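## Task

Take the foam block that lies beneath the workbench and place it inside the steel box. The box must end up resting flat on the workbench top, entirely within its edges. The low shelf must still be standing upright at the end, and neither robot may topple or finish leaning.

## Robot and tools

ROBOTS. stretch is a Hello Robot Stretch 3 with a two-wheel base that cannot strafe, a lift on a mast, and one telescoping arm reaching out of its RIGHT side; to move the gripper forward you drive the base. rby is a Rainbow RB-Y1 with a two-wheel base (also no sideways motion), a folding leg/torso, a head and two arms with grippers. Wrist camera cases on rby stick out sideways and can snag.

FRAMES. Each robot has its own base frame: origin on the floor between the drive wheels, x forward, y left, z up, metres. The odometry frame is the base frame at scene start. Only images, lidar_m and depth grids show where the robots stand relative to each other. stretch's hand_pose sits where closed fingertips meet. rby's chest, left_hand and right_hand are points in its base frame; hand points are between the pads, fingers along -z, closing along x.

move. One action, keyed "stretch" and/or "rby", plus optional "cameras" (list of names or "all"; [] for none). Unnamed robots get no new command but may keep pushing toward old targets. All motions in an action start together; none lasts over 15 s. An empty call just reports.
stretch part: "base" with exactly one relative command: translate_m (metres from where it is, + forward, -3 to 3) or rotate_rad (radians, + left, -6.4 to 6.4). "joints" are absolute targets: lift_m 0 to 1.1, arm_m 0 to 0.52 (extension), wrist_yaw_rad -1.345 to 4.42 (0 along arm, + toward the front), wrist_pitch_rad -1.57 to 0.451 (negative tips fingers down), wrist_roll_rad -2.911 to 2.918, gripper_m -0.089 to 0.179 (larger is wider), head_pan_rad -3.953 to 1.73 (0 ahead, + left, -1.57 looks along the arm), head_tilt_rad -1.53 to 0.419 (negative down). Optional "pace" ("default" or "max"), "speeds" (per-key top speeds), "contact_limits": arm_m, translate_m, rotate_rad as motor effort percent 1 to 100, lift_m as {"down": n, "up": n}. {"servos": "reboot"} alone revives switched-off servos. A stretch move times out after 14 s.
rby part: "base" is a velocity for a duration, not a distance: {"x_m_s": 0.005 to 0.4 either sign or 0, "turn_rad_s": 0.02 to 1.509 either sign or 0 (+ left), "for_s": 0.1 to 5}. It ramps at 0.4 m/s² (turns 0.5 rad/s²) and coasts up to 1 s (turns 3.1 s) after; distance is about speed times for_s. |x|+0.27|turn| is capped at 0.4. "joints" are absolute angles in rad (grippers in m, 0 to 0.1 opening): torso_squat 0 to 1.2, torso_shift -0.3 to 0.6, torso_pitch -0.2 to 1.4 (+ bows), torso_yaw -1.5 to 1.5; per arm shoulder_pitch ±2.356 (negative swings forward/up), left shoulder_roll 0 to 3.141 and right -3.141 to 0 (outward), shoulder_yaw ±2.094, elbow -2.617 to 0.01 (negative bends), forearm_roll ±3.141, wrist_pitch -1.57 to 1.919, hand_roll ±2.705; head_pan ±0.523, head_tilt -0.35 to 1.57 (+ down). Torso combos must satisfy squat+shift<=1.52, squat-shift+pitch<=1.57, shift+0.5pitch-0.4squat<=0.7, shift+0.3pitch-0.5squat<=0.39. "min_time_s" 0.1 to 8 slows arm/head/torso motions; "contact_limits" sets gripper current in mA, 200 to 672.5, and persists (672.5 at scene start).

wait {"seconds": 0 to 10, "cameras"} lets time pass and reports. zoom_image {"camera", "region": [x0,y0,x1,y1]} in pixels, at most 504 by 504, only for a camera in the newest images. finished_scene {"scene": 1 or 2} ends the scene for good; the box and item must stay correct without the robots.

RESULTS. The "move" line lists each robot sent a motion with done or its worst status. Statuses: done; off_target (stopped short, may still push); contact_stop (stretch arm/lift go slack; rby torso group halts); time_out; torque_fault; limit_stop_at_own_body_* (rby guard stopped it near its own body); limit_stop_at_motor_heat; not_followed (rby arm target withheld by collision check). on_its_own reports uncommanded behaviour; "held at" is a target. "as last shown" marks robots not named, repeating old values. lidar_m: 12 distances, 30-degree sectors counter-clockwise from straight ahead (4th left, 7th behind, 10th right), "-" nothing seen; stretch scans at 0.17 m height, rby at 0.23 m, so table legs show, tops do not. wrist_depth_mm and head_depth_mm are 7x7 depth grids in mm from top left. motor_effort is percent with the action's peak in brackets; wheel positive pushes forward. base_tilt in degrees; prefer turned_by_imu over turned_by_wheels when they disagree by 0.15 rad. rby also reports joint and external torques and motor temperatures.

CAMERAS. stretch_head_camera images need a quarter turn clockwise to stand upright, stretch_nav_camera a quarter turn counterclockwise; both follow stretch's head. stretch_wrist_camera rides the gripper. rby has rby_head_camera and rby_left_wrist_camera, rby_right_wrist_camera.

GRIPPING. stretch: command gripper_m below the object's width to grasp, at least 0.05 above it to let go; the reading never confirms a hold. rby: command at least 0.005 m under the width; off_target while holding is normal.

AVOID. Any hard press between the two robots, or between rby's arms (including a gripper closing on other fingers), fails the task; once bases touch, even millimetres more push hard. Bases do not stop on furniture unless stretch sets a contact limit; rby's base fits under tables its body does not, and catching the body while driving can tip it. stretch tips if the arm pushes something solid with the gripper above about 0.45 m, or if it drives while hooked on something. Before folding stretch's wrist (yaw 3.0) or unfolding it, set lift 0.32 to 0.95, pitch -0.4, roll near 0; with yaw below -0.4 keep pitch at -0.5 or lower. Wrists and heads have no contact stop and fault if forced. rby arm overload causes a 10 s torque-fault halt; prolonged load heats motors toward a brake stop at 80 °C. Keep heavy loads near rby's body and avoid sharp stops. Do not drop, slam or release moving objects; loose objects may get nudged occasionally.

Each tool is called after "Call:" as name(argument=value, ...) on one line, values as JSON.

## Session

Call:
move()

Scene clock: 0.00 s.
Joint torques (N m): no reading
External joint torques (N m): no reading
Motor temperatures (°C): left_arm=[36 35 33 35 41 41 41] | right_arm=[36 36 35 38 42 40 37]
stretch.base_odometry: x=+0.000 y=+0.000 heading=+0.000
stretch.turned_by_wheels: +0.000
stretch.turned_by_imu: +0.000
stretch.base_tilt: forward=+0.3 right=+1.9
stretch.lidar_m: 1.66 1.31 1.29 1.04 1.44 2.02 3.98 3.39 3.31 2.24 1.43 1.38
stretch.head_depth_mm: 1917 1991 2015 2028 2024 2064 2016 / 1902 2101 2151 2132 2147 2186 2096 / 1882 2260 2259 2278 2311 2312 2110 / 1852 2300 2330 2281 2252 2213 2035 / 1839 1991 1969 1964 1912 1911 1883 / 1719 1733 1736 1706 1684 1658 1645 / 1556 1543 1510 1525 1489 1487 1480
stretch.base_status: not commanded
stretch.joint_positions: lift_m=+0.599 arm_m=+0.002 wrist_yaw_rad=+3.136 wrist_pitch_rad=-0.435 wrist_roll_rad=+0.000 gripper_m=+0.037 head_pan_rad=+0.000 head_tilt_rad=-0.005
stretch.joint_status: not commanded
stretch.motor_effort: left_wheel=-0.5 right_wheel=+0.2 lift_m=+36.6 arm_m=-1.0 wrist_yaw_rad=-0.5 wrist_pitch_rad=+3.2 wrist_roll_rad=+0.3 gripper_m=-0.2 head_pan_rad=+0.3 head_tilt_rad=+6.9
stretch.hand_pose: x=-0.0200 y=+0.0751 z=+0.6078 quat_wxyz=(+0.155, +0.690, +0.151, +0.690) (m; stretch's base frame)
stretch.wrist_depth_mm: - - 152 - - - 979 / - - 165 - - - - / - - 184 - - - - / - - 201 - - - - / 863 914 131 907 - - - / 778 105 297 826 819 931 959 / - 667 675 736 752 804 834
rby.base_odometry: x=+0.000 y=+0.000 heading=+0.000
rby.lidar_m: 3.22 3.61 2.18 1.84 1.58 1.91 1.69 1.50 1.50 1.82 2.69 2.69
rby.base_status: not commanded
rby.joint_positions: torso_squat_rad=+0.350 torso_shift_rad=+0.000 torso_pitch_rad=+0.000 torso_yaw_rad=+0.000 left_shoulder_pitch_rad=-0.037 left_shoulder_roll_rad=+0.003 left_shoulder_yaw_rad=+0.016 left_elbow_rad=-0.168 left_forearm_roll_rad=+0.011 left_wrist_pitch_rad=-0.006 left_hand_roll_rad=+0.042 left_gripper_m=+0.100 right_shoulder_pitch_rad=-0.011 right_shoulder_roll_rad=-0.049 right_shoulder_yaw_rad=-0.022 right_elbow_rad=-0.262 right_forearm_roll_rad=+0.008 right_wrist_pitch_rad=+0.016 right_hand_roll_rad=+0.035 right_gripper_m=+0.099 head_pan_rad=+0.000 head_tilt_rad=+0.400
rby.joint_status: not commanded
rby.motor_effort: left_wheel=+0 right_wheel=+2
rby.chest: x=-0.2280 y=+0.0008 z=+1.2475 quat_wxyz=(+1.000, -0.001, +0.000, +0.000) (m; rby's base frame)
rby.left_hand: x=-0.1181 y=+0.2226 z=+0.5700 quat_wxyz=(+0.994, -0.002, -0.105, +0.028) (m; rby's base frame)
rby.right_hand: x=-0.0964 y=-0.2590 z=+0.5753 quat_wxyz=(+0.991, -0.029, -0.127, +0.016) (m; rby's base frame)
pictures: rby_head_camera, rby_left_wrist_camera, rby_right_wrist_camera, stretch_head_camera (sideways), stretch_nav_camera (sideways), stretch_wrist_camera
Images, in order (width x height): rby_head_camera 896x504, rby_left_wrist_camera 644x364, rby_right_wrist_camera 644x364, stretch_head_camera 896x504, stretch_nav_camera 672x504, stretch_wrist_camera 644x364.

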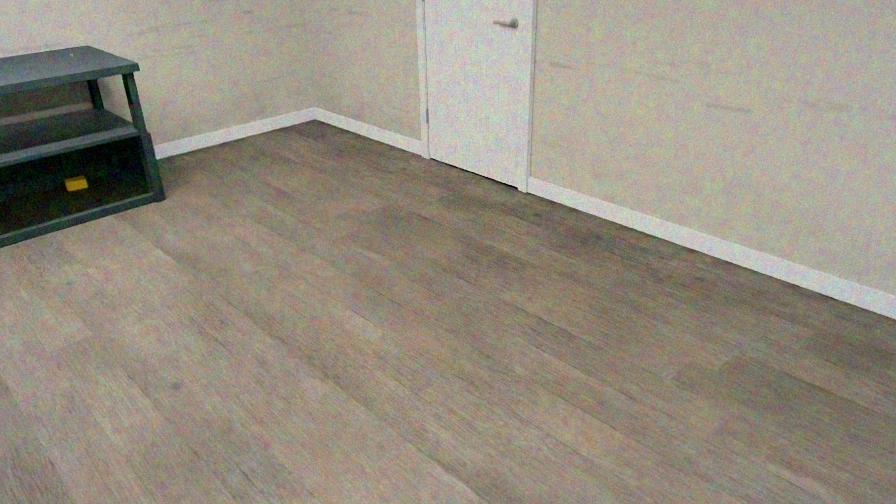

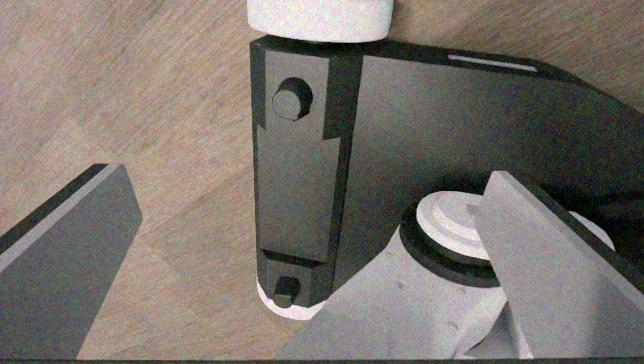

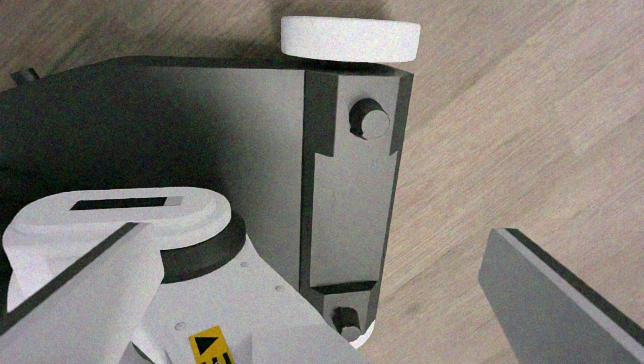

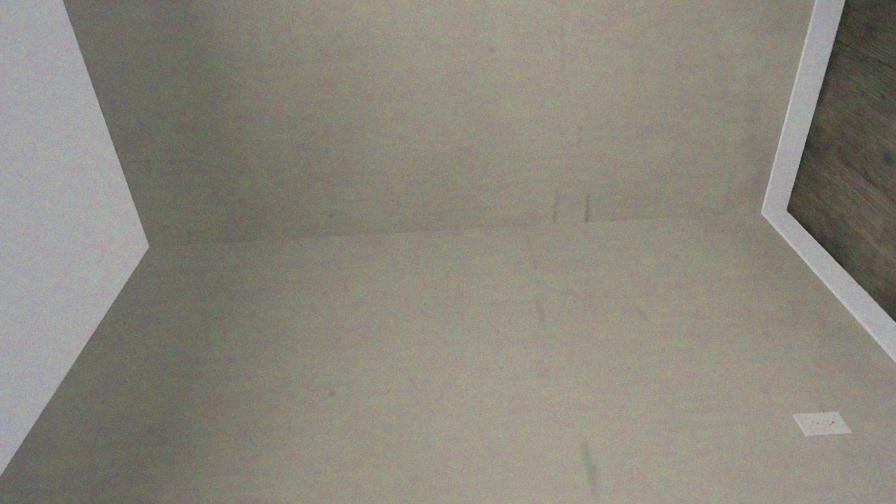

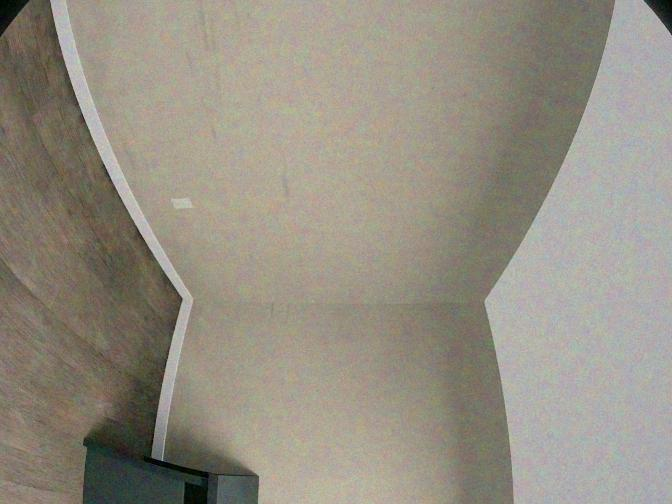

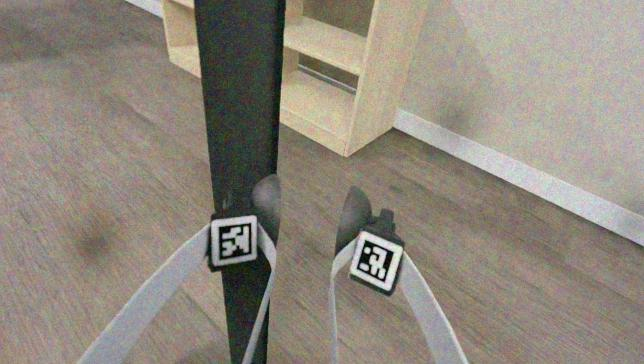

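Call:
move(stretch={"joints": {"head_pan_rad": 1.57, "head_tilt_rad": -0.4}}, rby={"joints": {"head_pan_rad": 0.5, "head_tilt_rad": 0.3}}, cameras=["rby_head_camera", "stretch_head_camera", "stretch_nav_camera"])

Call:
move(stretch={"joints": {"head_pan_rad": 0.0, "head_tilt_rad": -0.4}}, rby={"joints": {"head_pan_rad": -0.5, "head_tilt_rad": 0.3}}, cameras=["rby_head_camera", "stretch_head_camera", "stretch_nav_camera"])

Call:
move(stretch={"joints": {"head_pan_rad": -1.57, "head_tilt_rad": -0.4}}, cameras=["stretch_head_camera", "stretch_nav_camera"])

Call:
move(stretch={"joints": {"head_pan_rad": -3.14, "head_tilt_rad": -0.4}}, cameras=["stretch_head_camera", "stretch_nav_camera"])

Scene clock: 10.60 s.
Joint torques (N m): rby.left_arm=[-2.08 0.63 0.06 -0.51 0.14 -0.21 0.14] | rby.right_arm=[-3.39 -2.29 -0.32 -1.19 -0.07 -0.6 0.19]
External joint torques (N m): rby.left_arm=[0.94 0.37 0.06 0.52 0.14 0.32 0.15] | rby.right_arm=[-0.2 -0.25 -0.17 0.45 -0.13 -0.03 0.18]
Motor temperatures (°C): left_arm=[36 35 33 35 41 41 41] | right_arm=[36 36 35 38 42 40 37]
move: stretch done; rby done
stretch.base_odometry: x=+0.000 y=+0.000 heading=+0.000
stretch.turned_by_wheels: +0.000
stretch.turned_by_imu: +0.001
stretch.base_tilt: forward=+0.4 right=+1.8
stretch.lidar_m: 1.66 1.31 1.29 1.04 1.44 2.03 4.00 3.37 3.31 2.23 1.43 1.38
stretch.head_depth_mm: 1077 1145 1223 1311 1413 1514 1347 / 1139 1216 1311 1409 1519 1602 1365 / 1213 1293 1400 1478 1350 1457 1363 / 1281 1366 1482 1567 1392 1474 1371 / 1363 1479 1604 1468 1525 1602 1376 / 1465 1599 1747 1443 1592 1662 1381 / 1587 1744 1913 1543 1880 1714 1391
stretch.base_status: not commanded
stretch.joint_positions: lift_m=+0.599 arm_m=+0.002 wrist_yaw_rad=+3.136 wrist_pitch_rad=-0.435 wrist_roll_rad=+0.000 gripper_m=+0.037 head_pan_rad=+1.593 head_tilt_rad=-0.394
stretch.joint_status: all done
stretch.motor_effort: left_wheel=-0.7(1.2) right_wheel=+0.1(0.5) lift_m=+35.4(35.9) arm_m=-4.7(5.2) wrist_yaw_rad=-0.2(1.2) wrist_pitch_rad=+2.9(3.4) wrist_roll_rad=+0.3(0.6) gripper_m=-0.1(1.7) head_pan_rad=+1.8(9.9) head_tilt_rad=-3.9(7.3)
stretch.hand_pose: x=-0.0200 y=+0.0751 z=+0.6078 quat_wxyz=(+0.155, +0.690, +0.151, +0.690) (m; stretch's base frame)
stretch.wrist_depth_mm: - - 151 - - - - / - - 165 - - - - / - - 185 - - - - / - - 200 - - - - / 891 915 131 900 - - - / 761 105 298 842 828 914 965 / - 672 668 743 732 793 845
rby.base_odometry: x=+0.000 y=+0.000 heading=+0.000
rby.lidar_m: 3.23 3.61 2.16 1.85 1.57 1.92 1.70 1.50 1.51 1.80 2.69 2.70
rby.base_status: not commanded
rby.joint_positions: torso_squat_rad=+0.350 torso_shift_rad=+0.000 torso_pitch_rad=+0.000 torso_yaw_rad=+0.000 left_shoulder_pitch_rad=-0.037 left_shoulder_roll_rad=+0.003 left_shoulder_yaw_rad=+0.016 left_elbow_rad=-0.168 left_forearm_roll_rad=+0.011 left_wrist_pitch_rad=-0.006 left_hand_roll_rad=+0.042 left_gripper_m=+0.100 right_shoulder_pitch_rad=-0.011 right_shoulder_roll_rad=-0.049 right_shoulder_yaw_rad=-0.022 right_elbow_rad=-0.262 right_forearm_roll_rad=+0.008 right_wrist_pitch_rad=+0.016 right_hand_roll_rad=+0.035 right_gripper_m=+0.099 head_pan_rad=+0.500 head_tilt_rad=+0.300
rby.joint_status: all done
rby.motor_effort: left_wheel=+0(1) right_wheel=+2(2)
rby.chest: x=-0.2280 y=+0.0008 z=+1.2475 quat_wxyz=(+1.000, -0.001, +0.000, +0.000) (m; rby's base frame)
rby.left_hand: x=-0.1181 y=+0.2226 z=+0.5700 quat_wxyz=(+0.994, -0.002, -0.105, +0.028) (m; rby's base frame)
rby.right_hand: x=-0.0964 y=-0.2590 z=+0.5753 quat_wxyz=(+0.991, -0.029, -0.127, +0.016) (m; rby's base frame)
pictures: rby_head_camera, stretch_head_camera (sideways), stretch_nav_camera (sideways)
Images, in order (width x height): rby_head_camera 896x504, stretch_head_camera 896x504, stretch_nav_camera 672x504.

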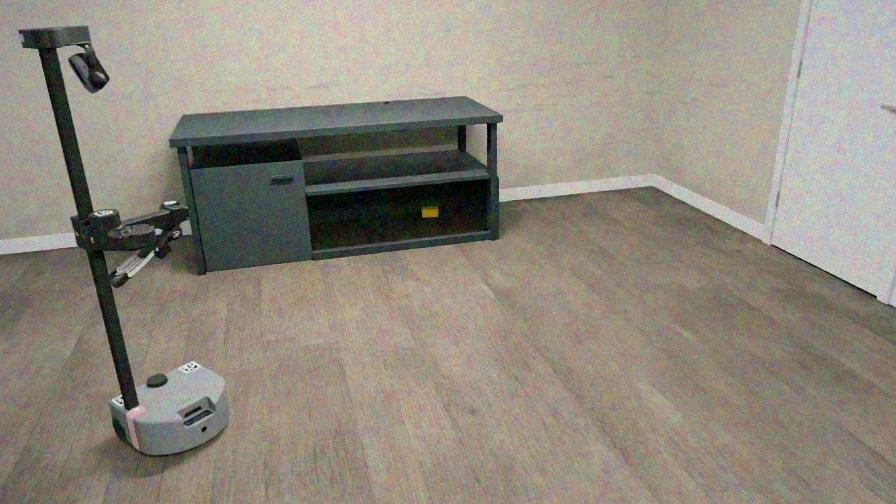

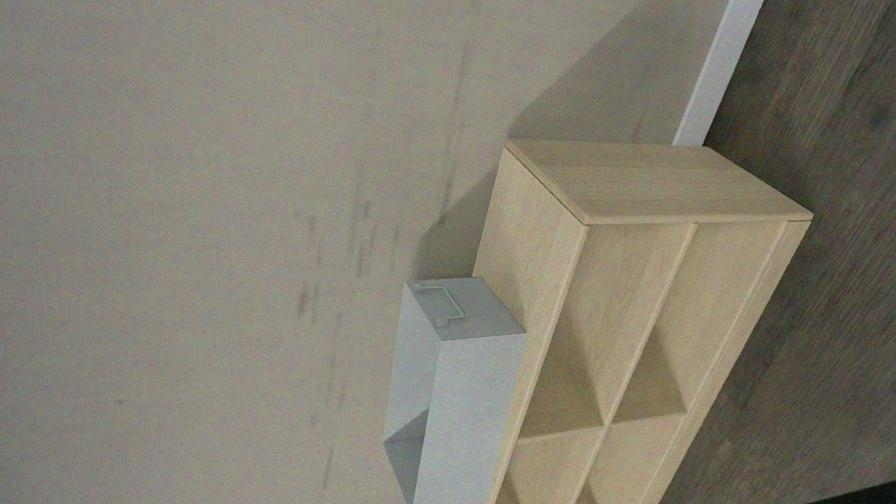

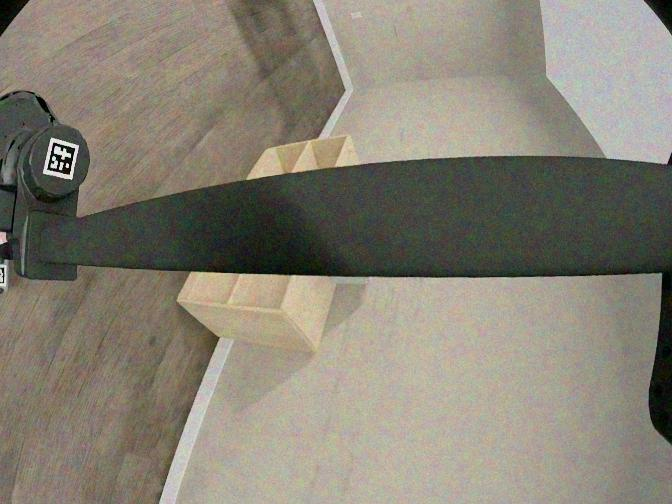

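Scene clock: 11.93 s.
Joint torques (N m): rby.left_arm=[-2.24 0.78 -0.23 -0.67 0.02 -0.33 0.08] | rby.right_arm=[-3.38 -2.23 -0.42 -1.21 -0.04 -0.62 0.15]
External joint torques (N m): rby.left_arm=[0.78 0.53 -0.23 0.36 0.01 0.19 0.09] | rby.right_arm=[-0.18 -0.2 -0.26 0.43 -0.11 -0.05 0.14]
Motor temperatures (°C): left_arm=[36 35 33 35 41 41 41] | right_arm=[36 36 35 38 42 40 37]
move: stretch done; rby done
stretch.base_odometry: x=+0.000 y=+0.000 heading=+0.000
stretch.turned_by_wheels: +0.000
stretch.turned_by_imu: +0.000
stretch.base_tilt: forward=+0.4 right=+1.9
stretch.lidar_m: 1.66 1.31 1.29 1.04 1.44 2.03 4.00 3.40 3.30 2.24 1.43 1.38
stretch.head_depth_mm: 1757 1878 2013 2133 2193 1679 1353 / 1866 1992 2122 2299 2178 1685 1357 / 1960 2115 2270 2468 2218 1675 1362 / 2041 2147 2325 2519 2212 1700 1367 / 1794 1881 2007 2139 2151 1707 1368 / 1578 1641 1738 1809 1907 1714 1372 / 1418 1465 1535 1606 1672 1665 1383
stretch.base_status: not commanded
stretch.joint_positions: lift_m=+0.599 arm_m=+0.002 wrist_yaw_rad=+3.136 wrist_pitch_rad=-0.435 wrist_roll_rad=+0.000 gripper_m=+0.037 head_pan_rad=-0.010 head_tilt_rad=-0.398
stretch.joint_status: all done
stretch.motor_effort: left_wheel=-1.0(1.2) right_wheel=+0.2(0.5) lift_m=+35.1(35.4) arm_m=-5.1(5.7) wrist_yaw_rad=-0.5(1.2) wrist_pitch_rad=+3.1(3.4) wrist_roll_rad=+0.3(0.6) gripper_m=+0.0(1.7) head_pan_rad=-2.7(6.9) head_tilt_rad=-4.6(5.6)
stretch.hand_pose: x=-0.0200 y=+0.0751 z=+0.6078 quat_wxyz=(+0.155, +0.690, +0.151, +0.690) (m; stretch's base frame)
stretch.wrist_depth_mm: - - 152 - - - 992 / - - 165 - - - - / - - 184 - - - - / - - 200 - - - - / 872 919 130 908 - - - / 775 106 298 828 826 926 960 / - 679 675 743 733 797 830
rby.base_odometry: x=+0.000 y=+0.000 heading=+0.000
rby.lidar_m: 3.22 3.62 2.16 1.85 1.56 1.93 1.70 1.50 1.51 1.81 2.69 2.69
rby.base_status: not commanded
rby.joint_positions: torso_squat_rad=+0.350 torso_shift_rad=+0.000 torso_pitch_rad=+0.000 torso_yaw_rad=+0.000 left_shoulder_pitch_rad=-0.037 left_shoulder_roll_rad=+0.003 left_shoulder_yaw_rad=+0.016 left_elbow_rad=-0.168 left_forearm_roll_rad=+0.011 left_wrist_pitch_rad=-0.006 left_hand_roll_rad=+0.042 left_gripper_m=+0.100 right_shoulder_pitch_rad=-0.011 right_shoulder_roll_rad=-0.049 right_shoulder_yaw_rad=-0.022 right_elbow_rad=-0.262 right_forearm_roll_rad=+0.008 right_wrist_pitch_rad=+0.016 right_hand_roll_rad=+0.035 right_gripper_m=+0.099 head_pan_rad=-0.500 head_tilt_rad=+0.300
rby.joint_status: all done
rby.motor_effort: left_wheel=+0(1) right_wheel=+2(2)
rby.chest: x=-0.2280 y=+0.0008 z=+1.2475 quat_wxyz=(+1.000, -0.001, +0.000, +0.000) (m; rby's base frame)
rby.left_hand: x=-0.1181 y=+0.2226 z=+0.5700 quat_wxyz=(+0.994, -0.002, -0.105, +0.028) (m; rby's base frame)
rby.right_hand: x=-0.0964 y=-0.2590 z=+0.5753 quat_wxyz=(+0.991, -0.029, -0.127, +0.016) (m; rby's base frame)
pictures: rby_head_camera, stretch_head_camera (sideways), stretch_nav_camera (sideways)
Images, in order (width x height): rby_head_camera 896x504, stretch_head_camera 896x504, stretch_nav_camera 672x504.

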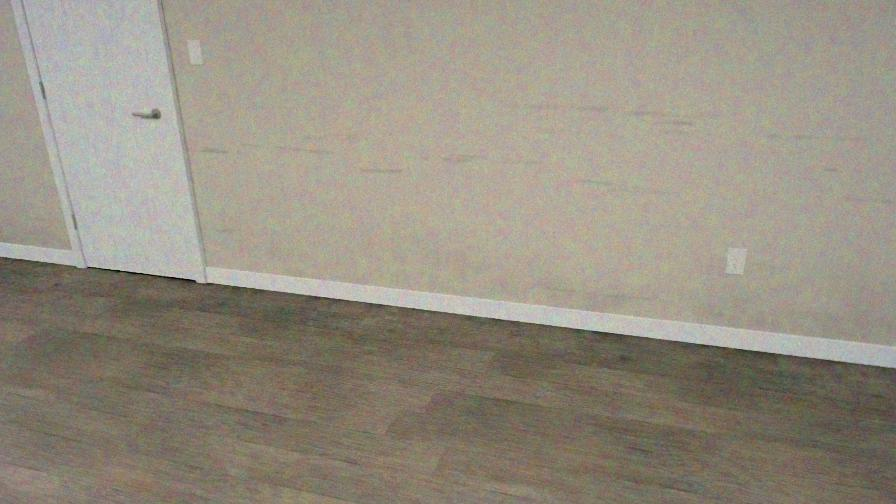

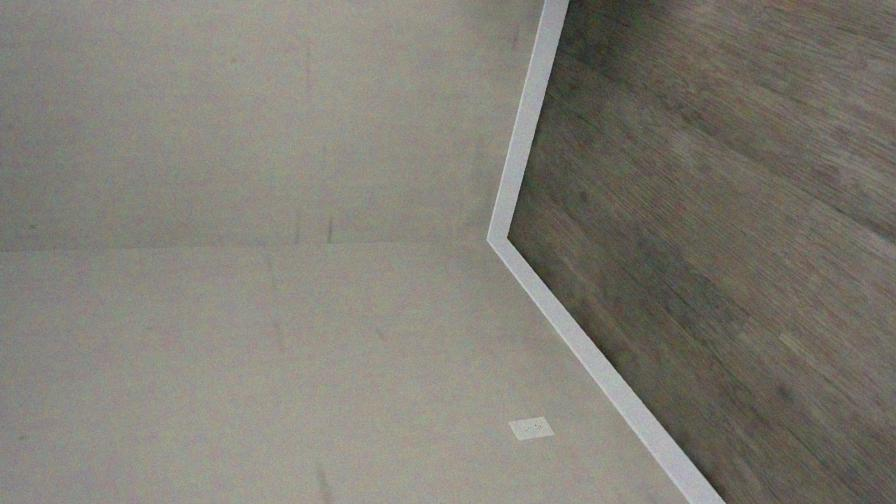

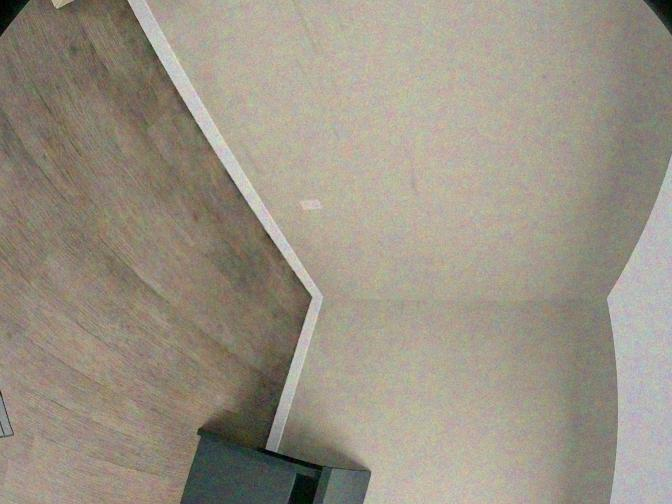

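Scene clock: 13.20 s.
Joint torques (N m): rby.left_arm=[-2.43 0.83 0.01 -0.63 0.1 -0.34 0.06] | rby.right_arm=[-3.39 -2.15 -0.29 -1.17 -0.03 -0.62 0.08]
External joint torques (N m): rby.left_arm=[0.59 0.57 0.01 0.4 0.1 0.18 0.07] | rby.right_arm=[-0.19 -0.12 -0.14 0.47 -0.1 -0.05 0.06]
Motor temperatures (°C): left_arm=[36 35 33 35 41 41 41] | right_arm=[36 36 35 38 42 40 37]
move: stretch done
stretch.base_odometry: x=+0.000 y=+0.000 heading=+0.000
stretch.turned_by_wheels: +0.000
stretch.turned_by_imu: +0.000
stretch.base_tilt: forward=+0.4 right=+1.9
stretch.lidar_m: 1.65 1.31 1.30 1.04 1.44 2.03 4.03 3.39 3.32 2.23 1.44 1.38
stretch.head_depth_mm: 2729 2920 3177 3170 2191 1674 1351 / 2911 3128 3333 3242 2208 1685 1361 / 3028 3305 3504 3250 2205 1688 1357 / 3238 3493 3644 3315 2221 1705 1365 / 3004 3192 3315 2542 2253 1705 1378 / 2660 2770 2802 2437 2252 1711 1379 / 2359 2467 2419 2012 2157 1714 1382
stretch.base_status: not commanded
stretch.joint_positions: lift_m=+0.599 arm_m=+0.002 wrist_yaw_rad=+3.136 wrist_pitch_rad=-0.435 wrist_roll_rad=+0.000 gripper_m=+0.037 head_pan_rad=-1.601 head_tilt_rad=-0.399
stretch.joint_status: all done
stretch.motor_effort: left_wheel=-0.6(1.1) right_wheel=+0.1(0.4) lift_m=+34.5(35.2) arm_m=-5.3(6.4) wrist_yaw_rad=-0.3(1.0) wrist_pitch_rad=+3.1(3.5) wrist_roll_rad=+0.3(0.6) gripper_m=+0.5(1.7) head_pan_rad=-0.8(6.4) head_tilt_rad=-4.0(5.9)
stretch.hand_pose: x=-0.0200 y=+0.0751 z=+0.6078 quat_wxyz=(+0.155, +0.690, +0.151, +0.690) (m; stretch's base frame)
stretch.wrist_depth_mm: - - 152 - - - 998 / - - 164 - - - - / - - 184 - - - - / - - 200 - - - - / 867 919 130 908 - - - / 773 105 300 826 826 919 955 / - 673 671 747 731 816 819
rby: as last shown
rby.lidar_m: 3.23 3.62 2.18 1.85 1.57 1.92 1.69 1.50 1.51 1.81 2.68 2.68
rby.motor_effort: left_wheel=-1(1) right_wheel=+2(2)
pictures: stretch_head_camera (sideways), stretch_nav_camera (sideways)
Images, in order (width x height): stretch_head_camera 896x504, stretch_nav_camera 672x504.

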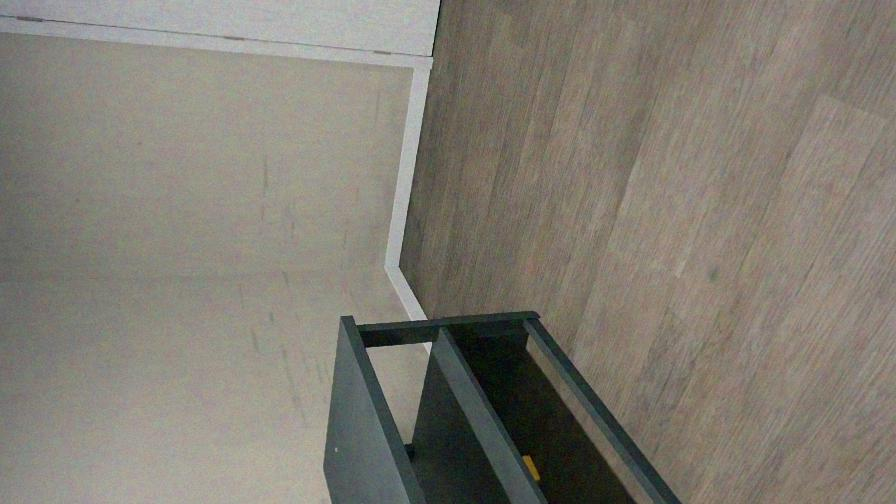

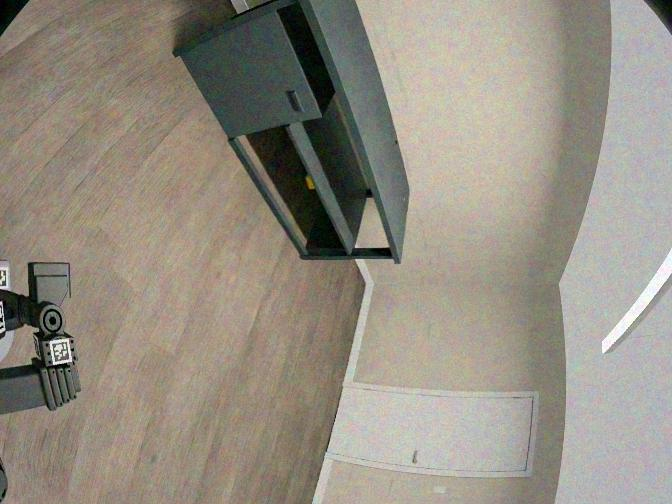

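Scene clock: 14.43 s.
Joint torques (N m): rby.left_arm=[-2.71 0.61 0.14 -0.57 0.06 -0.35 0.16] | rby.right_arm=[-3.28 -2.16 -0.42 -1.24 -0.09 -0.56 0.19]
External joint torques (N m): rby.left_arm=[0.31 0.36 0.14 0.46 0.06 0.18 0.17] | rby.right_arm=[-0.08 -0.12 -0.27 0.4 -0.15 0 0.17]
Motor temperatures (°C): left_arm=[36 35 33 35 41 41 41] | right_arm=[36 36 35 38 42 40 37]
move: stretch done
stretch.base_odometry: x=+0.000 y=+0.000 heading=+0.000
stretch.turned_by_wheels: +0.000
stretch.turned_by_imu: +0.000
stretch.base_tilt: forward=+0.4 right=+1.9
stretch.lidar_m: 1.66 1.31 1.30 1.04 1.44 2.03 4.02 3.38 3.32 2.23 1.43 1.38
stretch.head_depth_mm: 3068 2061 2178 2377 2185 1680 1350 / 3206 3510 3633 3084 2227 1687 1353 / 3386 3735 - 3261 2230 1690 1359 / 3570 3955 - 3255 2211 1697 1372 / 3746 - - 3279 2262 1696 1375 / - - - 3277 2284 1713 1380 / 3677 - - 3397 2260 1725 1384
stretch.base_status: not commanded
stretch.joint_positions: lift_m=+0.599 arm_m=+0.002 wrist_yaw_rad=+3.136 wrist_pitch_rad=-0.435 wrist_roll_rad=+0.000 gripper_m=+0.037 head_pan_rad=-3.179 head_tilt_rad=-0.400
stretch.joint_status: all done
stretch.motor_effort: left_wheel=-0.6(1.2) right_wheel=-0.3(0.4) lift_m=+34.3(34.9) arm_m=-7.2(7.2) wrist_yaw_rad=-0.4(0.9) wrist_pitch_rad=+3.1(3.4) wrist_roll_rad=+0.3(0.5) gripper_m=-0.1(1.8) head_pan_rad=-0.1(9.0) head_tilt_rad=-3.9(5.0)
stretch.hand_pose: x=-0.0200 y=+0.0751 z=+0.6078 quat_wxyz=(+0.155, +0.690, +0.151, +0.690) (m; stretch's base frame)
stretch.wrist_depth_mm: - - 151 - - - 981 / - - 164 - - - - / - - 184 - - - - / - - 200 - - - - / 876 918 131 925 - - - / 773 105 298 821 835 930 986 / - 671 671 741 728 791 829
rby: as last shown
rby.lidar_m: 3.23 3.62 2.16 1.84 1.57 1.93 1.70 1.50 1.50 1.81 2.68 2.70
pictures: stretch_head_camera (sideways), stretch_nav_camera (sideways)
Images, in order (width x height): stretch_head_camera 896x504, stretch_nav_camera 672x504.

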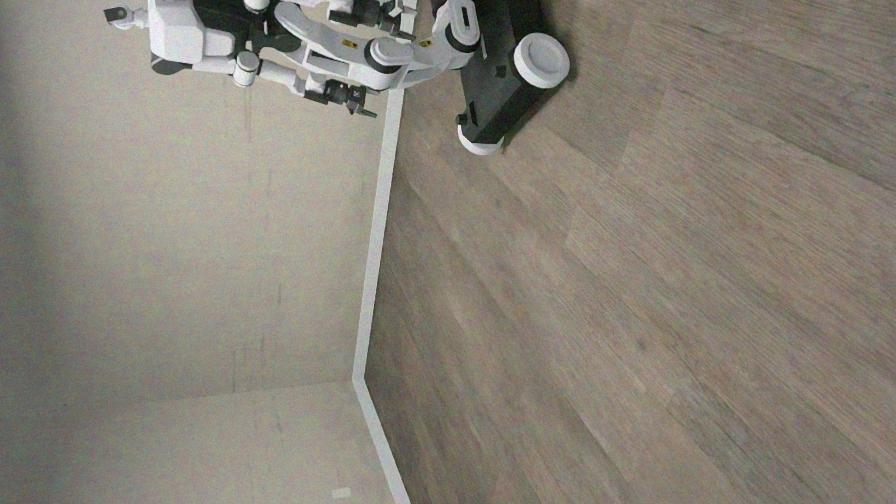

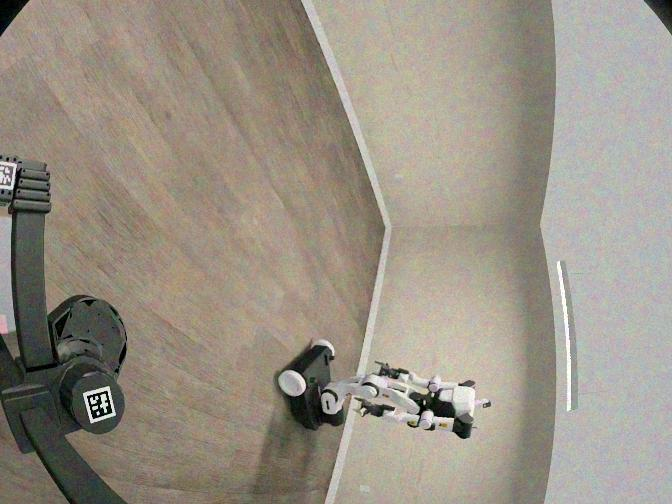

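Call:
move(stretch={"joints": {"head_pan_rad": -3.9, "head_tilt_rad": -0.4}}, cameras=["stretch_head_camera", "stretch_nav_camera"])

Call:
move(stretch={"joints": {"head_pan_rad": -0.9, "head_tilt_rad": -0.4}}, cameras=["stretch_head_camera", "stretch_nav_camera"])

Scene clock: 84.63 s.
Joint torques (N m): rby.left_arm=[-2.31 0.43 -0.07 -0.83 -0.1 -0.34 0.06] | rby.right_arm=[-3.43 -2.24 -0.47 -1.19 -0.13 -0.65 0.19]
External joint torques (N m): rby.left_arm=[0.71 0.17 -0.07 0.2 -0.1 0.18 0.07] | rby.right_arm=[-0.24 -0.2 -0.32 0.45 -0.2 -0.08 0.18]
Motor temperatures (°C): left_arm=[36 35 33 35 41 41 41] | right_arm=[36 36 35 38 42 40 37]
move: stretch done
stretch.base_odometry: x=+0.000 y=+0.000 heading=+0.000
stretch.turned_by_wheels: +0.000
stretch.turned_by_imu: +0.002
stretch.base_tilt: forward=+0.4 right=+1.9
stretch.lidar_m: 1.66 1.31 1.30 1.04 1.44 2.03 4.02 3.39 3.31 2.23 1.44 1.38
stretch.head_depth_mm: - - - - - - - / - - - - - - - / 3228 3458 3663 3255 2221 1690 1365 / 3186 3426 3666 3159 2243 1687 1375 / 3143 3367 3595 3315 2232 1701 1375 / 3054 3238 3507 3276 2257 1718 1377 / 2995 3168 3344 2463 2159 1705 1374
stretch.base_status: not commanded
stretch.joint_positions: lift_m=+0.599 arm_m=+0.002 wrist_yaw_rad=+3.136 wrist_pitch_rad=-0.435 wrist_roll_rad=+0.000 gripper_m=+0.037 head_pan_rad=-3.904 head_tilt_rad=-0.400
stretch.joint_status: all done
stretch.motor_effort: left_wheel=-0.9(1.2) right_wheel=+0.1(0.6) lift_m=+32.0(32.7) arm_m=-11.8(11.8) wrist_yaw_rad=+0.0(1.0) wrist_pitch_rad=+3.3(3.3) wrist_roll_rad=+0.2(0.5) gripper_m=-0.5(1.5) head_pan_rad=-2.7(6.6) head_tilt_rad=-3.8(5.6)
stretch.hand_pose: x=-0.0200 y=+0.0751 z=+0.6078 quat_wxyz=(+0.155, +0.690, +0.151, +0.690) (m; stretch's base frame)
stretch.wrist_depth_mm: - - 152 - - - 982 / - - 165 - - - - / - - 184 - - - - / - - 201 - - - - / 859 904 131 937 - - - / 762 105 300 825 826 915 985 / - 669 679 752 750 790 822
rby: as last shown
rby.lidar_m: 3.23 3.62 2.17 1.86 1.57 1.92 1.69 1.50 1.51 1.79 2.69 2.70
pictures: stretch_head_camera (sideways), stretch_nav_camera (sideways)
Images, in order (width x height): stretch_head_camera 896x504, stretch_nav_camera 672x504.

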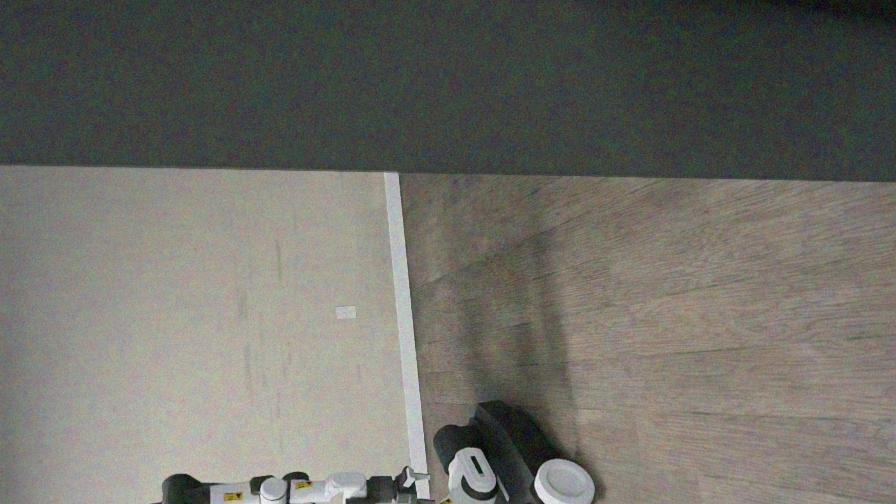

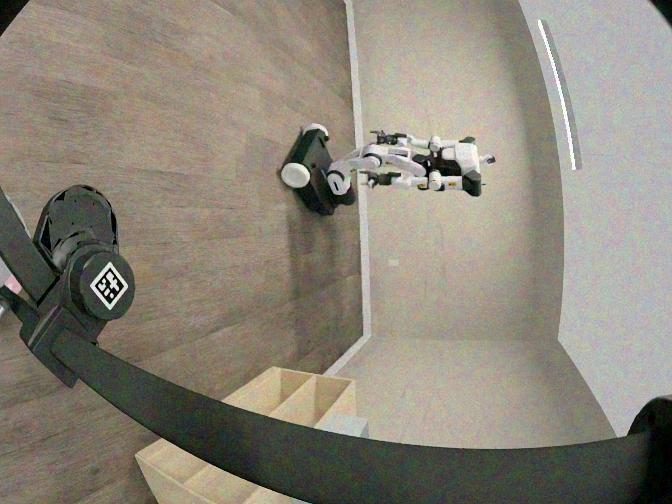

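Scene clock: 86.37 s.
Joint torques (N m): rby.left_arm=[-2.21 0.48 0.43 -0.59 0.13 -0.31 0.06] | rby.right_arm=[-3.55 -1.99 -0.38 -1.16 -0.08 -0.67 0.19]
External joint torques (N m): rby.left_arm=[0.81 0.23 0.43 0.44 0.13 0.21 0.07] | rby.right_arm=[-0.36 0.04 -0.23 0.48 -0.15 -0.1 0.18]
Motor temperatures (°C): left_arm=[36 35 33 35 41 41 41] | right_arm=[36 36 35 38 42 40 37]
move: stretch done
stretch.base_odometry: x=+0.000 y=+0.000 heading=+0.000
stretch.turned_by_wheels: +0.000
stretch.turned_by_imu: +0.000
stretch.base_tilt: forward=+0.4 right=+1.8
stretch.lidar_m: 1.66 1.31 1.30 1.05 1.44 2.03 4.02 3.38 3.32 2.23 1.43 1.38
stretch.head_depth_mm: 2042 2191 2315 2020 2164 1671 1355 / 2004 2142 2212 1925 2123 1678 1357 / 1927 2053 2162 1631 1739 1698 1352 / 1855 1987 2086 1601 1668 1693 1364 / 1814 1925 2026 1536 1605 1687 1378 / 1754 1849 1982 1551 1583 1634 1372 / 1718 1809 1934 2079 2184 1712 1385
stretch.base_status: not commanded
stretch.joint_positions: lift_m=+0.599 arm_m=+0.002 wrist_yaw_rad=+3.136 wrist_pitch_rad=-0.435 wrist_roll_rad=+0.000 gripper_m=+0.037 head_pan_rad=-0.862 head_tilt_rad=-0.400
stretch.joint_status: all done
stretch.motor_effort: left_wheel=-0.7(1.1) right_wheel=+0.4(0.5) lift_m=+31.4(32.3) arm_m=-12.6(12.8) wrist_yaw_rad=-0.8(1.1) wrist_pitch_rad=+3.1(3.3) wrist_roll_rad=+0.3(0.7) gripper_m=-0.3(1.4) head_pan_rad=+0.4(8.6) head_tilt_rad=-4.1(6.1)
stretch.hand_pose: x=-0.0200 y=+0.0751 z=+0.6078 quat_wxyz=(+0.155, +0.690, +0.151, +0.690) (m; stretch's base frame)
stretch.wrist_depth_mm: - - 151 - - - 972 / - - 164 - - - - / - - 184 - - - - / - - 200 - - - - / 892 922 131 926 - - - / 769 105 298 839 841 918 964 / - 663 668 746 734 801 836
rby: as last shown
rby.lidar_m: 3.21 3.61 2.16 1.84 1.57 1.92 1.69 1.50 1.51 1.80 2.69 2.70
rby.motor_effort: left_wheel=+0(1) right_wheel=+2(2)
pictures: stretch_head_camera (sideways), stretch_nav_camera (sideways)
Images, in order (width x height): stretch_head_camera 896x504, stretch_nav_camera 672x504.

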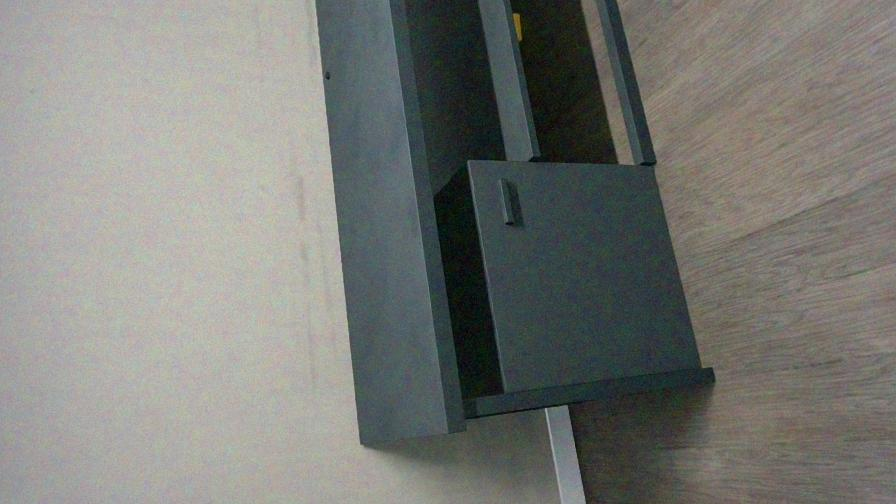

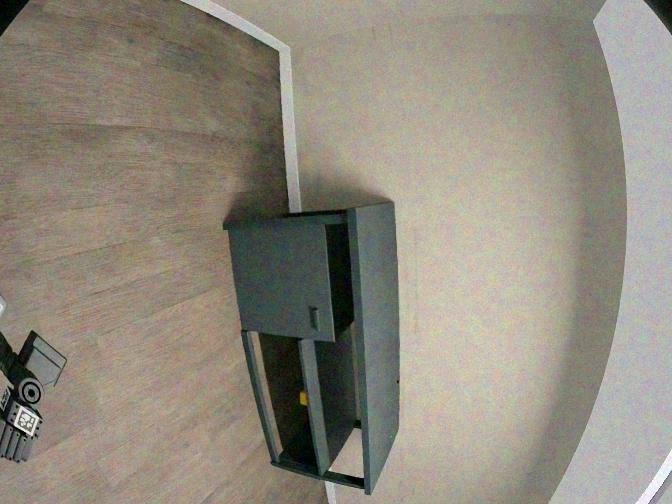

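Call:
move(stretch={"joints": {"head_pan_rad": 1.73, "head_tilt_rad": -0.35}}, cameras=["stretch_head_camera", "stretch_nav_camera"])

Call:
zoom_image(camera="stretch_head_camera", region=[350, 200, 600, 504])

Scene clock: 226.10 s.
Joint torques (N m): rby.left_arm=[-2.38 0.28 -0.22 -0.56 0.14 -0.29 0.11] | rby.right_arm=[-3.59 -1.99 -0.49 -1.23 -0.07 -0.64 0.13]
External joint torques (N m): rby.left_arm=[0.64 0.02 -0.22 0.47 0.14 0.23 0.12] | rby.right_arm=[-0.4 0.04 -0.34 0.41 -0.14 -0.07 0.12]
Motor temperatures (°C): left_arm=[35 35 32 35 41 41 41] | right_arm=[35 36 35 37 41 40 37]
move: stretch done
stretch.base_odometry: x=+0.000 y=+0.000 heading=+0.000
stretch.turned_by_wheels: +0.000
stretch.turned_by_imu: +0.002
stretch.base_tilt: forward=+0.4 right=+1.8
stretch.lidar_m: 1.66 1.31 1.29 1.04 1.44 2.03 3.99 3.38 3.29 2.23 1.44 1.38
stretch.head_depth_mm: 1167 1235 1300 1374 1399 1525 1387 / 1252 1322 1408 1514 1265 1306 1358 / 1352 1447 1546 1570 1420 1466 1399 / 1485 1596 1696 1613 1536 1593 1416 / 1629 1742 1899 1551 1629 1690 1412 / 1791 1968 2148 1864 1986 1792 1469 / 2017 2170 2324 - - - -
stretch.base_status: not commanded
stretch.joint_positions: lift_m=+0.599 arm_m=+0.002 wrist_yaw_rad=+3.136 wrist_pitch_rad=-0.435 wrist_roll_rad=+0.000 gripper_m=+0.037 head_pan_rad=+1.762 head_tilt_rad=-0.356
stretch.joint_status: all done
joint sent to its limit — stretch.head_pan_rad, upper limit.
stretch.motor_effort: left_wheel=-0.7(1.2) right_wheel=+0.3(0.4) lift_m=+29.0(29.5) arm_m=-17.6(18.0) wrist_yaw_rad=-0.7(1.0) wrist_pitch_rad=+3.0(3.3) wrist_roll_rad=+0.3(0.6) gripper_m=+0.1(1.2) head_pan_rad=+1.0(8.0) head_tilt_rad=+4.8(6.9)
stretch.hand_pose: x=-0.0200 y=+0.0751 z=+0.6078 quat_wxyz=(+0.155, +0.690, +0.151, +0.690) (m; stretch's base frame)
stretch.wrist_depth_mm: - - 151 - - - 972 / - - 165 - - - - / - - 184 - - - - / - - 199 - - - - / 868 918 131 945 - - - / 774 106 297 813 830 917 960 / - 669 679 746 731 795 841
rby: as last shown
rby.lidar_m: 3.22 3.62 2.16 1.86 1.57 1.91 1.68 1.50 1.50 1.82 2.69 2.70
rby.motor_effort: left_wheel=-1(1) right_wheel=+2(2)
pictures: stretch_head_camera (sideways), stretch_nav_camera (sideways)
Images, in order (width x height): stretch_head_camera 896x504, stretch_nav_camera 672x504.

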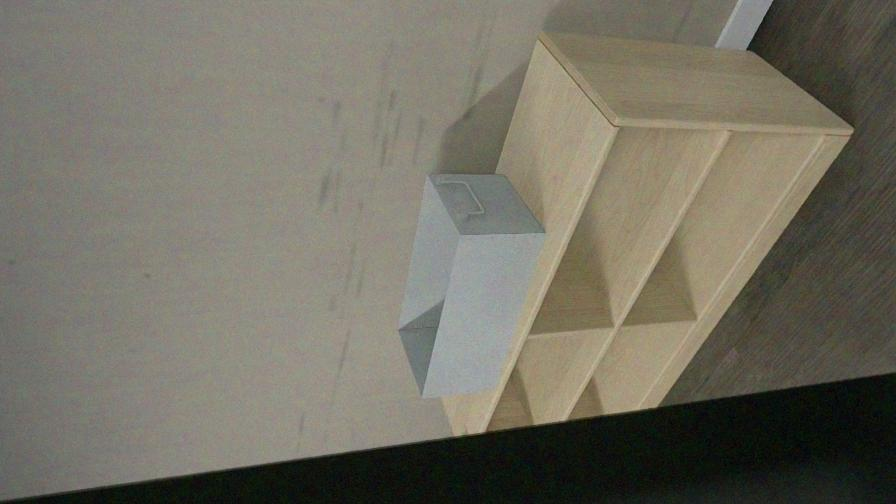

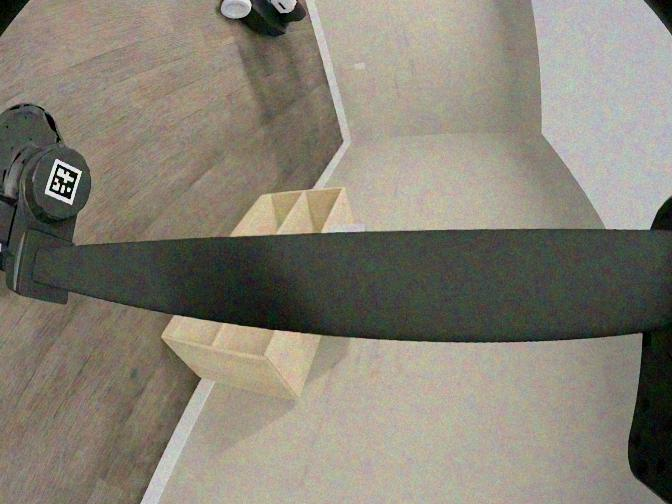

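Scaled by 1.658 from the camera's 896x504 image, which has a finer 1280x720 frame.

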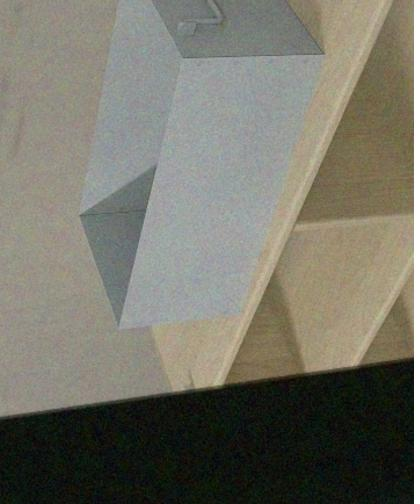

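Call:
move(stretch={"joints": {"head_pan_rad": -1.2, "head_tilt_rad": -0.4}}, rby={"base": {"turn_rad_s": 0.6, "for_s": 2.7}, "joints": {"head_pan_rad": 0.0, "head_tilt_rad": 0.35}}, cameras=["rby_head_camera", "stretch_head_camera"])

Call:
zoom_image(camera="stretch_head_camera", region=[440, 150, 640, 350])

Call:
zoom_image(camera="rby_head_camera", region=[200, 50, 704, 450])

Scene clock: 336.00 s.
Joint torques (N m): rby.left_arm=[-2.74 0.41 0.1 -0.68 0.13 -0.25 0.16] | rby.right_arm=[-3.49 -2.18 -0.59 -1.24 -0.07 -0.65 0.18]
External joint torques (N m): rby.left_arm=[0.28 0.15 0.1 0.35 0.13 0.28 0.17] | rby.right_arm=[-0.29 -0.15 -0.44 0.4 -0.14 -0.09 0.16]
Motor temperatures (°C): left_arm=[35 35 32 35 41 41 40] | right_arm=[35 36 34 37 41 40 37]
move: stretch done; rby done
stretch.base_odometry: x=+0.000 y=+0.000 heading=+0.000
stretch.turned_by_wheels: +0.000
stretch.turned_by_imu: +0.003
stretch.base_tilt: forward=+0.4 right=+1.9
stretch.lidar_m: 1.66 1.31 1.29 1.04 1.44 2.10 2.10 3.38 3.31 2.24 1.43 1.38
stretch.head_depth_mm: 2876 3144 3381 3204 2186 1668 1354 / 2600 2824 2963 2391 2198 1680 1351 / 2413 2618 2446 2525 2208 1688 1363 / 2220 2376 2445 2066 2221 1703 1365 / 2084 2209 2264 1945 2132 1717 1368 / 1953 2062 2156 1612 1658 1715 1376 / 1829 1959 2032 1558 1541 1619 1379
stretch.base_status: not commanded
stretch.joint_positions: lift_m=+0.599 arm_m=+0.002 wrist_yaw_rad=+3.136 wrist_pitch_rad=-0.435 wrist_roll_rad=+0.000 gripper_m=+0.037 head_pan_rad=-1.208 head_tilt_rad=-0.399
stretch.joint_status: all done
stretch.motor_effort: left_wheel=-0.8(1.3) right_wheel=+0.0(0.5) lift_m=+25.5(26.9) arm_m=-21.9(22.6) wrist_yaw_rad=+0.1(1.2) wrist_pitch_rad=+3.2(3.4) wrist_roll_rad=+0.3(0.8) gripper_m=+0.1(1.9) head_pan_rad=+3.9(7.8) head_tilt_rad=-4.0(6.2)
stretch.hand_pose: x=-0.0200 y=+0.0751 z=+0.6078 quat_wxyz=(+0.155, +0.690, +0.151, +0.690) (m; stretch's base frame)
stretch.wrist_depth_mm: - - 151 - - - 993 / - - 164 - - - - / - - 184 - - - - / - - 201 - - - - / 874 915 130 926 - - - / 767 105 300 830 827 918 973 / - 672 668 739 737 795 837
rby.base_odometry: x=+0.000 y=+0.000 heading=+1.620
rby.lidar_m: 1.85 1.58 1.94 1.64 1.49 1.50 1.85 2.70 2.72 3.36 3.61 2.17
rby.base_status: done (sent for 2.7 of 2.7 s)
rby.joint_positions: torso_squat_rad=+0.350 torso_shift_rad=+0.000 torso_pitch_rad=+0.000 torso_yaw_rad=+0.000 left_shoulder_pitch_rad=-0.037 left_shoulder_roll_rad=+0.003 left_shoulder_yaw_rad=+0.016 left_elbow_rad=-0.168 left_forearm_roll_rad=+0.011 left_wrist_pitch_rad=-0.006 left_hand_roll_rad=+0.042 left_gripper_m=+0.100 right_shoulder_pitch_rad=-0.011 right_shoulder_roll_rad=-0.049 right_shoulder_yaw_rad=-0.022 right_elbow_rad=-0.262 right_forearm_roll_rad=+0.008 right_wrist_pitch_rad=+0.016 right_hand_roll_rad=+0.035 right_gripper_m=+0.099 head_pan_rad=+0.000 head_tilt_rad=+0.350
rby.joint_status: all done
rby.motor_effort: left_wheel=+1(26) right_wheel=+6(22)
rby.chest: x=-0.2280 y=+0.0008 z=+1.2475 quat_wxyz=(+1.000, -0.001, +0.000, +0.000) (m; rby's base frame)
rby.left_hand: x=-0.1181 y=+0.2226 z=+0.5700 quat_wxyz=(+0.994, -0.002, -0.105, +0.028) (m; rby's base frame)
rby.right_hand: x=-0.0964 y=-0.2590 z=+0.5753 quat_wxyz=(+0.991, -0.029, -0.127, +0.016) (m; rby's base frame)
pictures: rby_head_camera, stretch_head_camera (sideways)
Images, in order (width x height): rby_head_camera 896x504, stretch_head_camera 896x504.

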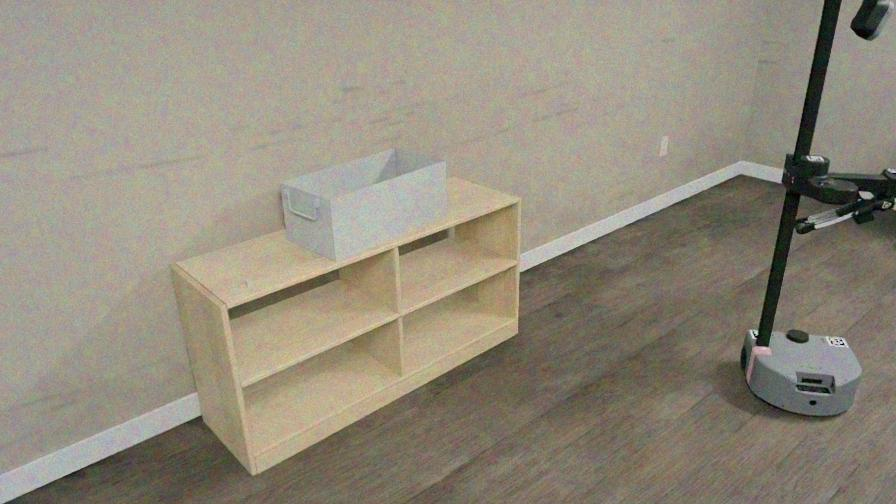

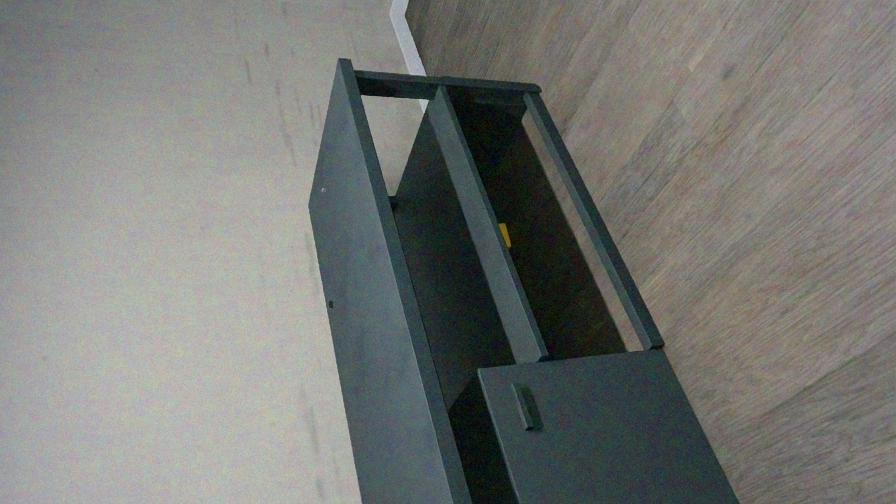

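Scaled by 2.520 from the camera's 896x504 image, which has a finer 1280x720 frame.

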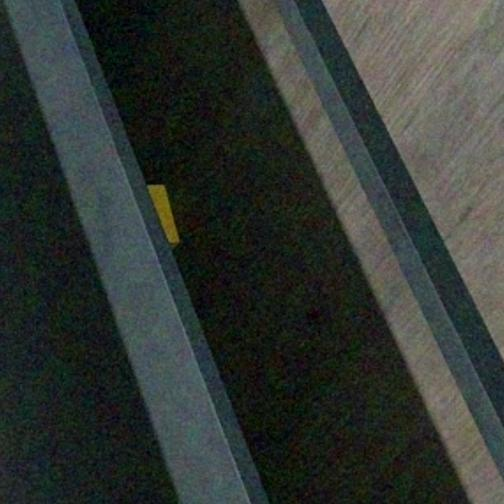

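Scaled by 1.000.

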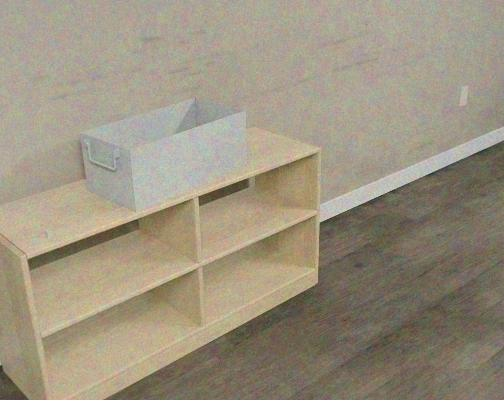

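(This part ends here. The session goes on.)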